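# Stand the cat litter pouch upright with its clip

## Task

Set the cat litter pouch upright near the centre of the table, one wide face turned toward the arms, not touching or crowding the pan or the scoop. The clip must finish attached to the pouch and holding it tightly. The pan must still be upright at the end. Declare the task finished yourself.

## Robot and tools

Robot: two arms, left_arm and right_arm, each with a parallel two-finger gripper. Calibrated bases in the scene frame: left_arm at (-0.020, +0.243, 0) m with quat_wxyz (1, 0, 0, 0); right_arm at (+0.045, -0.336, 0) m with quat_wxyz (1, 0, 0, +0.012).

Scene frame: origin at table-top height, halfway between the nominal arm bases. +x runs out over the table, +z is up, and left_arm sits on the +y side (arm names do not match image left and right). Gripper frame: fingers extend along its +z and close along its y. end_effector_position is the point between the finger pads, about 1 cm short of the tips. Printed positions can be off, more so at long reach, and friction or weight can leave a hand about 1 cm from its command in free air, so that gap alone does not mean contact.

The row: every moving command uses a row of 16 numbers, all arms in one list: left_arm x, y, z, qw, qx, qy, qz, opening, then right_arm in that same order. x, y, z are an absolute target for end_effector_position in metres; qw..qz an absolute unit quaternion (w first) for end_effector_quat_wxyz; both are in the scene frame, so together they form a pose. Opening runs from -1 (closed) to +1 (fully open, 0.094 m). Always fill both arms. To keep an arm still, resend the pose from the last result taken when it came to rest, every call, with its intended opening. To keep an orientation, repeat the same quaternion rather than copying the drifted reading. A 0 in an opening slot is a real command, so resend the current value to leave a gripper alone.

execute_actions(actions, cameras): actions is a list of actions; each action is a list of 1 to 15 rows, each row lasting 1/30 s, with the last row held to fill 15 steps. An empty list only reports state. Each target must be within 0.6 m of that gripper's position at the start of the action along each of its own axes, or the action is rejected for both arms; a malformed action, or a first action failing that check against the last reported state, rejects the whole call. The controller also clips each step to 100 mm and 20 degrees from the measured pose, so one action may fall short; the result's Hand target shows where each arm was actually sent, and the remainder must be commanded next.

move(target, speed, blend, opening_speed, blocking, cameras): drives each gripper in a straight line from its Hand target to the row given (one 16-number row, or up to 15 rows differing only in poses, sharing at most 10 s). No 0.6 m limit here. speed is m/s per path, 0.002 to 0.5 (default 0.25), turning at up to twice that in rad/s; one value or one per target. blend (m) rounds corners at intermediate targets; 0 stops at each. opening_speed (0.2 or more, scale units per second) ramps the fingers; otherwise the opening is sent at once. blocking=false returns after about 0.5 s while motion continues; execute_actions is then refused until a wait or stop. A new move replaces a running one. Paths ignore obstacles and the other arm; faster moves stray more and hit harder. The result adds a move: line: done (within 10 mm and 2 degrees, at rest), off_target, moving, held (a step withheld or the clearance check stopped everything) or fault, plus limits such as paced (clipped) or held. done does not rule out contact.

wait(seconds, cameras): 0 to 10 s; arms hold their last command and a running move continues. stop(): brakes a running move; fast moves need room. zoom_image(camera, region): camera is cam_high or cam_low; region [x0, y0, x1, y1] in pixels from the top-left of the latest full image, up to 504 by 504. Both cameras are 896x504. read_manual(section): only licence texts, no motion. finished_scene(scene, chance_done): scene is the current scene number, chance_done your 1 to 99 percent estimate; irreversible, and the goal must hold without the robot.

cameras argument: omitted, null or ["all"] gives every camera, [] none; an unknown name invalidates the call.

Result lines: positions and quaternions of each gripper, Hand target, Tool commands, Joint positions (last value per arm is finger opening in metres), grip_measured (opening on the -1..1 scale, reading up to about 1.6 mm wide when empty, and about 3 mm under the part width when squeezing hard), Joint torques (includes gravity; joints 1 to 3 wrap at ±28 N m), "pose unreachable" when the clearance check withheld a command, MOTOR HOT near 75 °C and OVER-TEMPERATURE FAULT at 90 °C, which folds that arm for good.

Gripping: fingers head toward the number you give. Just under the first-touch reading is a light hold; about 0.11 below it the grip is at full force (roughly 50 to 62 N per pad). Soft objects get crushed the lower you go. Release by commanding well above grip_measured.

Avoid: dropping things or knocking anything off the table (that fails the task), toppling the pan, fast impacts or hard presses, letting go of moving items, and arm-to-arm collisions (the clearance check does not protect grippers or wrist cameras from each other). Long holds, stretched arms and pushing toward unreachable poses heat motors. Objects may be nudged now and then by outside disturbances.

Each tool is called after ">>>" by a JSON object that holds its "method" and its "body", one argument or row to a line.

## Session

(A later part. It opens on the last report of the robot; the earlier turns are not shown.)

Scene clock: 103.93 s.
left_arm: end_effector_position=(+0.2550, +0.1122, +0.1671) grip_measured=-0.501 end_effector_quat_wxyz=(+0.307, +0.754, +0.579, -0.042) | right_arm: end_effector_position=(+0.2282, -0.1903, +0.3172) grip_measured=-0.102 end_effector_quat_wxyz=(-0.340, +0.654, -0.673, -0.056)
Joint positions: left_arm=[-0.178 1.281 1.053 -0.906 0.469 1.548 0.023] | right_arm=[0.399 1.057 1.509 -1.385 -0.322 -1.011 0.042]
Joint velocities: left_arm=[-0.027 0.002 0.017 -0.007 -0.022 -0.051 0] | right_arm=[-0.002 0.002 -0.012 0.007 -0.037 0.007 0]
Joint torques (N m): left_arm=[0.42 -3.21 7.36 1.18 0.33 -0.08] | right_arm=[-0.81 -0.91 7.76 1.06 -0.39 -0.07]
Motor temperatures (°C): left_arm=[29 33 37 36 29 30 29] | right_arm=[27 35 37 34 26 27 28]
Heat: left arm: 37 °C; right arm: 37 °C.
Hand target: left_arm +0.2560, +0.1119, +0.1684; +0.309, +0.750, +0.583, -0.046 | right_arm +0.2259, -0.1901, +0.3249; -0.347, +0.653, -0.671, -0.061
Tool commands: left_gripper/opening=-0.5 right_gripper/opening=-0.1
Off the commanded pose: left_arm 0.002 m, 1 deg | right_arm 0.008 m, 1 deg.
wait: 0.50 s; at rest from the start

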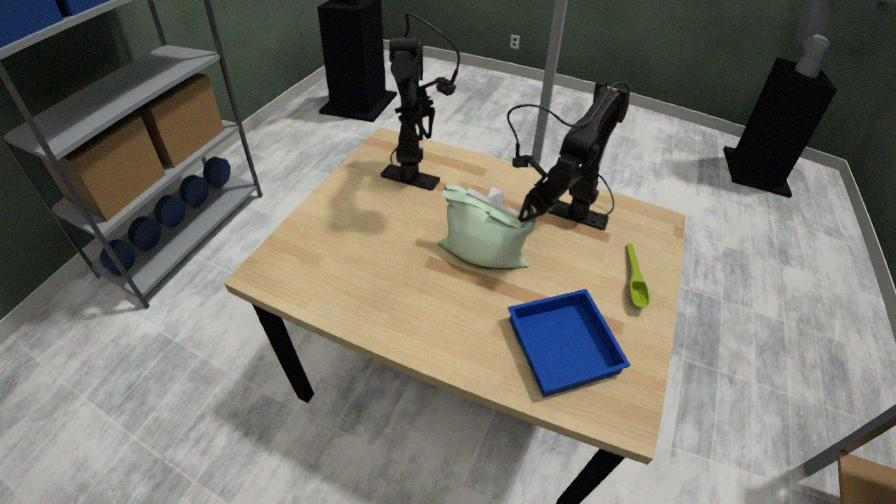

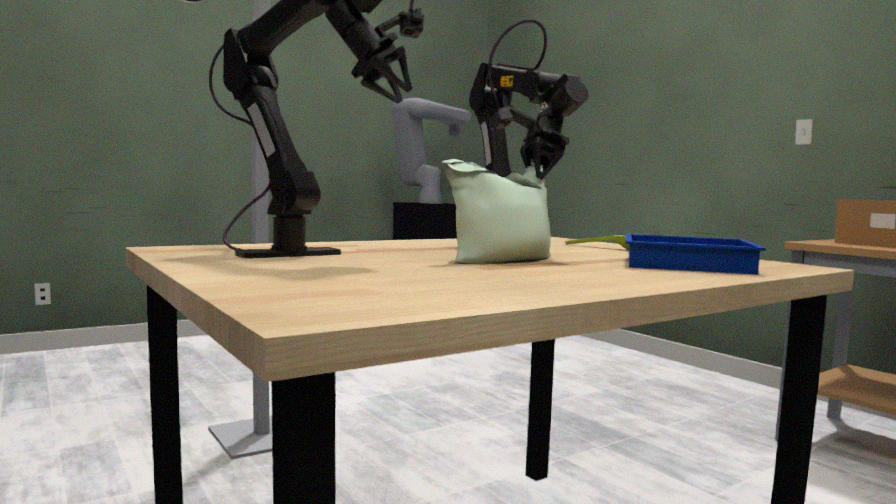

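>>> {"method": "move", "body": {
  "target": [0.258, 0.114, 0.172, 0.309, 0.750, 0.583, -0.046, 0.0, 0.226, -0.19, 0.325, 0.347, -0.6525, 0.671, 0.0615, -0.1],
  "speed": 0.03,
  "opening_speed": 0.35
}}

>>> {"method": "zoom_image", "body": {
  "camera": "cam_high",
  "region": [440, 170, 560, 280]
}}

>>> {"method": "zoom_image", "body": {
  "camera": "cam_low",
  "region": [430, 130, 580, 280]
}}

Scene clock: 105.80 s.
left_arm: end_effector_position=(+0.2579, +0.1138, +0.1696) grip_measured=-0.002 end_effector_quat_wxyz=(+0.311, +0.752, +0.580, -0.039) | right_arm: end_effector_position=(+0.2281, -0.1903, +0.3171) grip_measured=-0.102 end_effector_quat_wxyz=(-0.340, +0.654, -0.673, -0.056)
Joint positions: left_arm=[-0.169 1.281 1.058 -0.902 0.473 1.548 0.047] | right_arm=[0.399 1.057 1.509 -1.386 -0.322 -1.011 0.042]
Joint velocities: left_arm=[0.012 -0.017 0.002 -0.007 0.051 0.066 -0.001] | right_arm=[-0.002 -0.017 -0.012 0.007 -0.022 -0.022 -0.002]
Joint torques (N m): left_arm=[0.28 -2.85 8.54 1.01 0.34 -0.03] | right_arm=[-0.92 -0.8 7.76 1.04 -0.38 -0.07]
Motor temperatures (°C): left_arm=[29 33 37 36 29 30 29] | right_arm=[27 35 37 34 26 27 28]
Heat: left arm: 37 °C; right arm: 37 °C.
Hand target: left_arm +0.2581, +0.1140, +0.1721; +0.309, +0.750, +0.583, -0.046 | right_arm +0.2259, -0.1901, +0.3249; -0.347, +0.652, -0.671, -0.061
Off the commanded pose: left_arm 0.002 m, 1 deg | right_arm 0.008 m, 1 deg.
move: done

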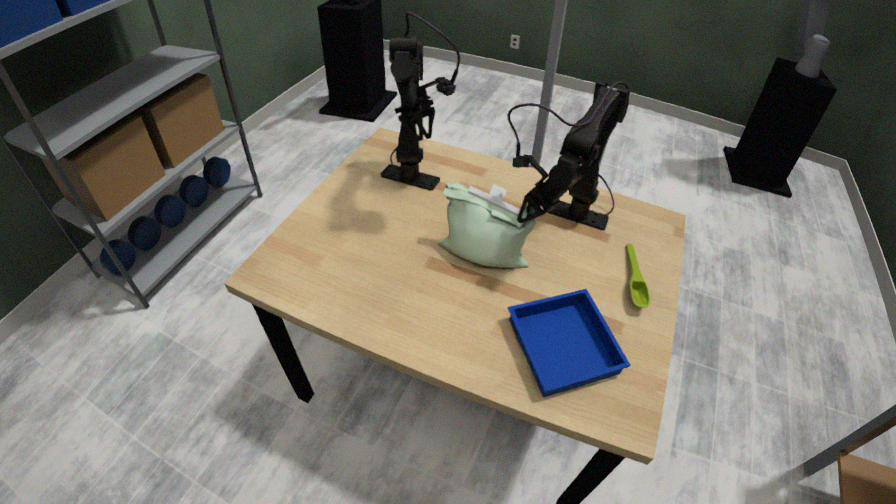

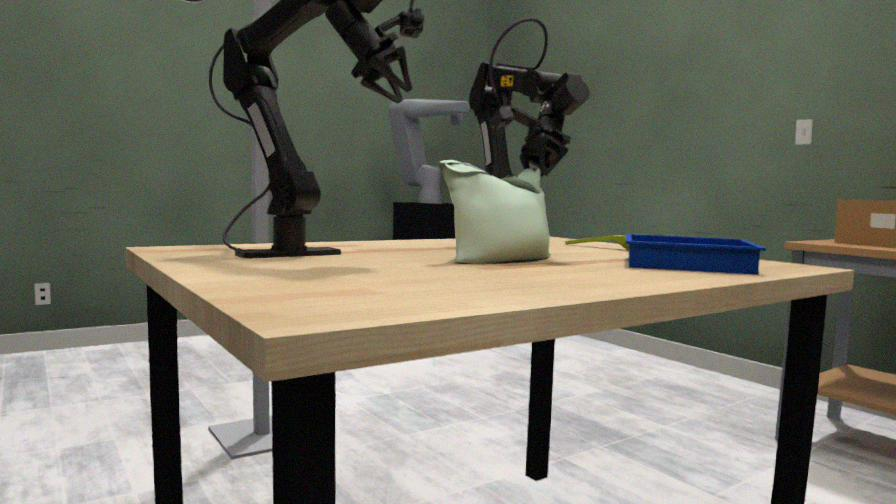

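Scaled by 4.200.

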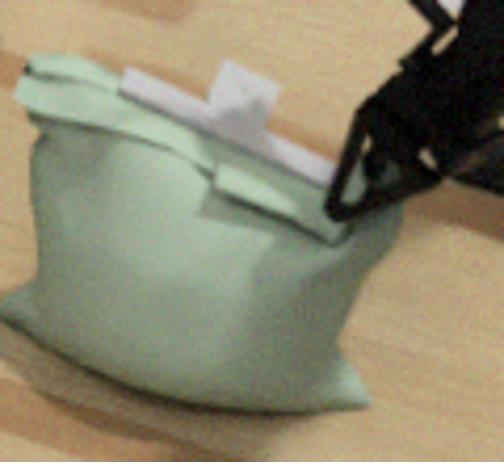

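Scaled by 3.360.

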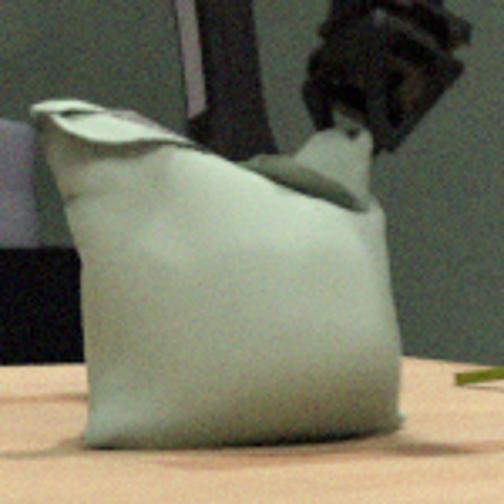

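>>> {"method": "move", "body": {
  "target": [
    [0.261, 0.132, 0.22, 0.309, 0.750, 0.583, -0.046, 0.0, 0.226, -0.19, 0.325, 0.347, -0.6525, 0.671, 0.0615, -0.1],
    [0.215, 0.205, 0.315, 0.309, 0.750, 0.583, -0.046, 0.0, 0.226, -0.19, 0.325, 0.347, -0.6525, 0.671, 0.0615, -0.1]
  ],
  "speed": [0.05, 0.1],
  "blend": [0.02, 0.0]
}}

>>> {"method": "zoom_image", "body": {
  "camera": "cam_high",
  "region": [420, 160, 560, 290]
}}

>>> {"method": "zoom_image", "body": {
  "camera": "cam_low",
  "region": [430, 130, 580, 280]
}}

Scene clock: 108.77 s.
left_arm: end_effector_position=(+0.2231, +0.2070, +0.3103) grip_measured=-0.001 end_effector_quat_wxyz=(+0.339, +0.728, +0.595, +0.026) | right_arm: end_effector_position=(+0.2280, -0.1903, +0.3171) grip_measured=-0.102 end_effector_quat_wxyz=(-0.340, +0.654, -0.673, -0.056)
Joint positions: left_arm=[0.272 1.254 1.619 -1.563 0.599 1.926 0.047] | right_arm=[0.399 1.057 1.509 -1.386 -0.322 -1.011 0.042]
Joint velocities: left_arm=[0.002 0.022 -0.002 -0.022 -0.037 0.007 -0.001] | right_arm=[0.007 0.002 -0.007 0.11 -0.051 -0.007 -0.001]
Joint torques (N m): left_arm=[0.5 -2.47 7.2 0.85 0.55 0.04] | right_arm=[-0.95 -0.62 7.57 1.05 -0.41 0.02]
Motor temperatures (°C): left_arm=[29 32 37 35 29 30 29] | right_arm=[27 35 36 34 26 27 28]
Heat: left arm: 37 °C; right arm: 36 °C.
Hand target: left_arm +0.2189, +0.2041, +0.3160; +0.346, +0.726, +0.594, +0.021 | right_arm +0.2259, -0.1900, +0.3249; -0.347, +0.652, -0.671, -0.061
Off the commanded pose: left_arm 0.010 m, 9 deg | right_arm 0.008 m, 1 deg.
joint sent to its limit (left arm) — joint 4 (wrist pitch), lower limit. The joint targets are off in position and orientation.
move: off_target (left_arm)

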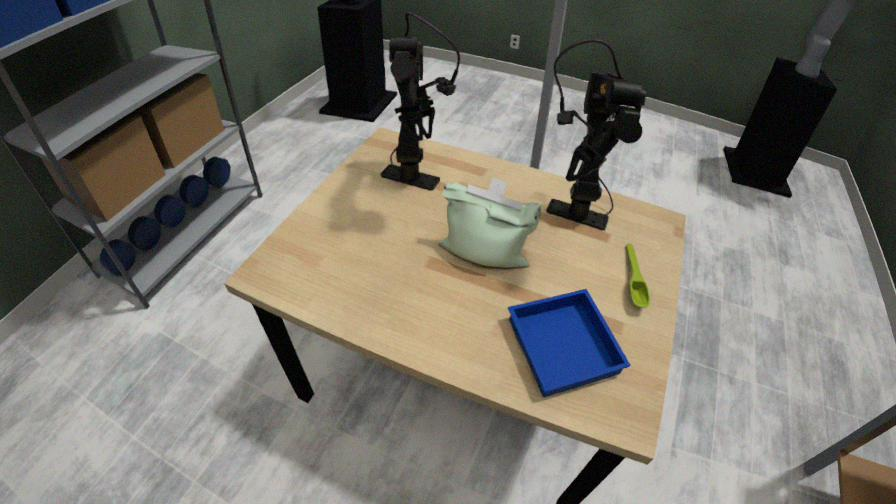

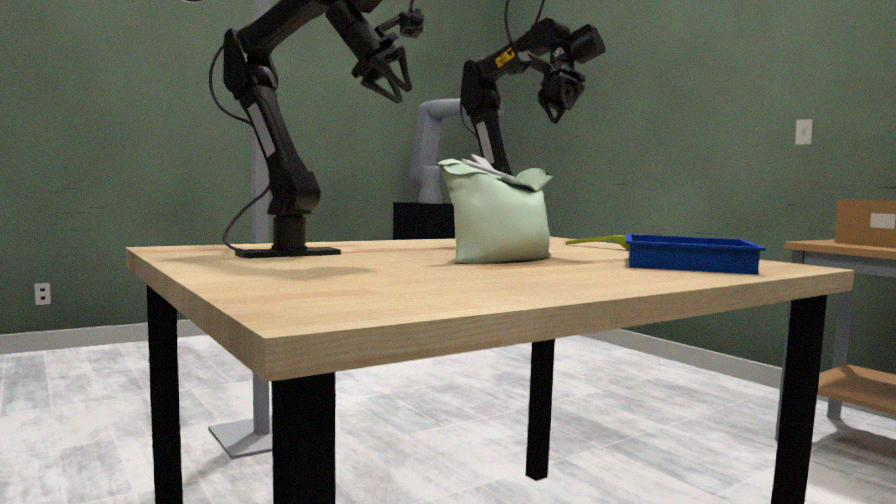

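Scaled by 3.600.

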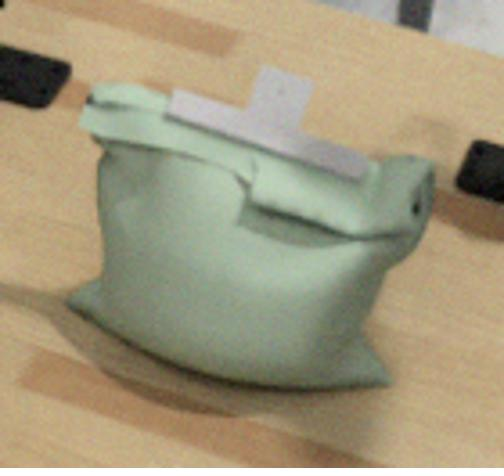

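Scaled by 3.360.

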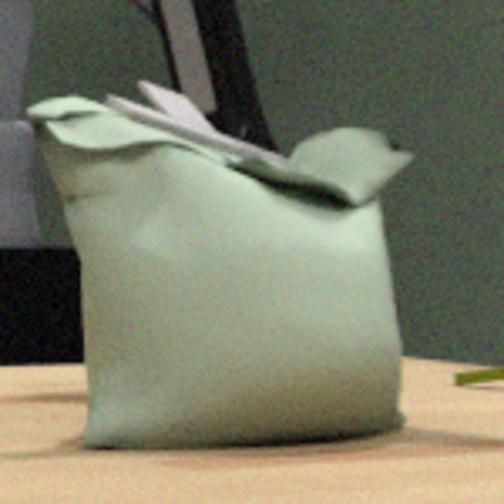

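>>> {"method": "wait", "body": {
  "seconds": 2.0
}}

>>> {"method": "zoom_image", "body": {
  "camera": "cam_high",
  "region": [420, 160, 560, 290]
}}

>>> {"method": "zoom_image", "body": {
  "camera": "cam_low",
  "region": [430, 130, 580, 280]
}}

Scene clock: 111.23 s.
left_arm: end_effector_position=(+0.2231, +0.2070, +0.3103) grip_measured=-0.001 end_effector_quat_wxyz=(+0.339, +0.728, +0.595, +0.026) | right_arm: end_effector_position=(+0.2279, -0.1903, +0.3171) grip_measured=-0.102 end_effector_quat_wxyz=(-0.340, +0.654, -0.673, -0.056)
Joint positions: left_arm=[0.272 1.254 1.619 -1.563 0.599 1.927 0.047] | right_arm=[0.399 1.057 1.509 -1.387 -0.322 -1.011 0.042]
Joint velocities: left_arm=[0.002 0.007 -0.012 -0.037 -0.022 -0.022 -0.001] | right_arm=[-0.032 -0.002 0.002 -0.037 -0.022 0.007 -0.001]
Joint torques (N m): left_arm=[0.27 -2.39 7.19 0.83 0.56 -0.02] | right_arm=[-0.92 -0.66 7.66 1.06 -0.45 -0.07]
Motor temperatures (°C): left_arm=[29 32 37 35 29 30 29] | right_arm=[27 34 36 34 26 27 28]
Heat: left arm: 37 °C; right arm: 36 °C.
Hand target: left_arm +0.2189, +0.2042, +0.3160; +0.346, +0.726, +0.594, +0.022 | right_arm +0.2259, -0.1900, +0.3249; -0.347, +0.652, -0.671, -0.061
Tool commands: left_gripper/opening=+0.0 right_gripper/opening=-0.1
Off the commanded pose: left_arm 0.010 m, 9 deg | right_arm 0.008 m, 1 deg.
wait: 2.00 s; at rest from the start

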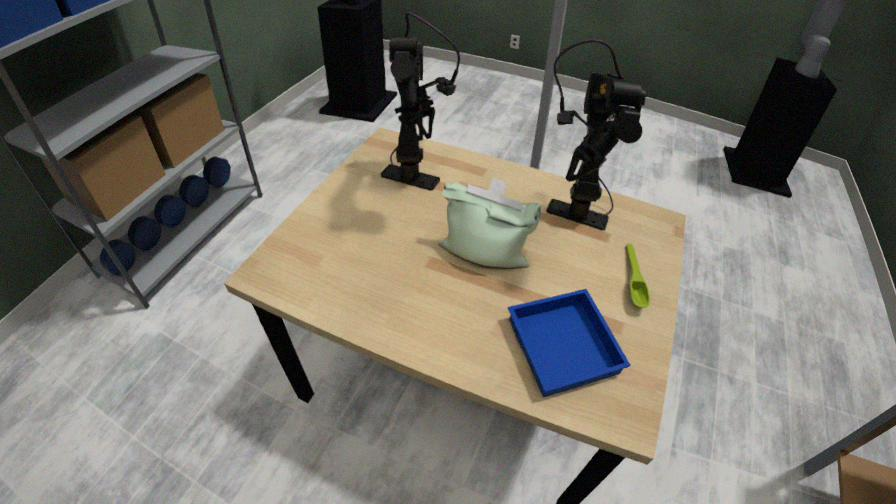

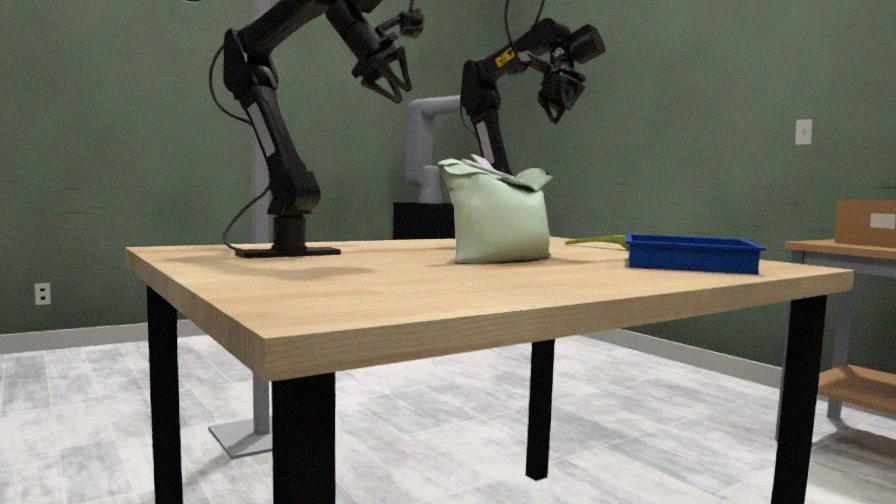

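Scaled by 3.600.

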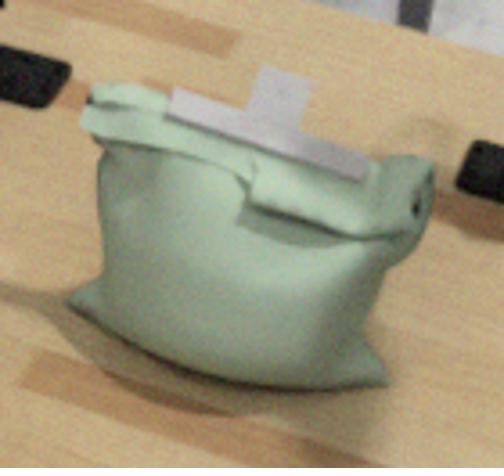

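Scaled by 3.360.

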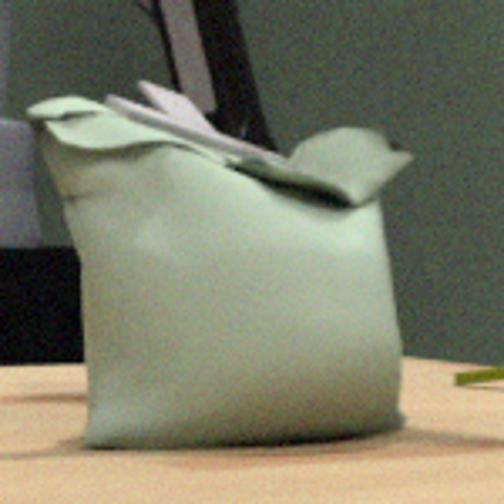

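>>> {"method": "zoom_image", "body": {
  "camera": "cam_high",
  "region": [440, 170, 545, 235]
}}

>>> {"method": "zoom_image", "body": {
  "camera": "cam_low",
  "region": [435, 145, 560, 200]
}}

Scaled by 4.800.

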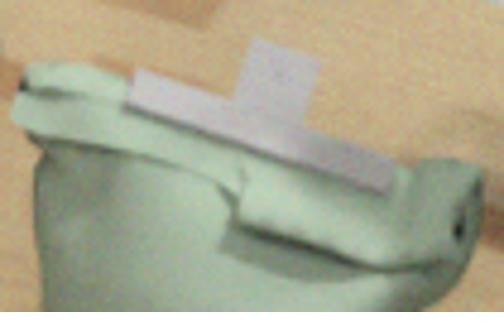

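Scaled by 4.032.

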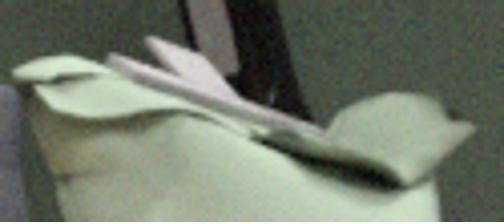

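>>> {"method": "finished_scene", "body": {
  "scene": 2,
  "chance_done": 85
}}

The scene is finished: the task was done.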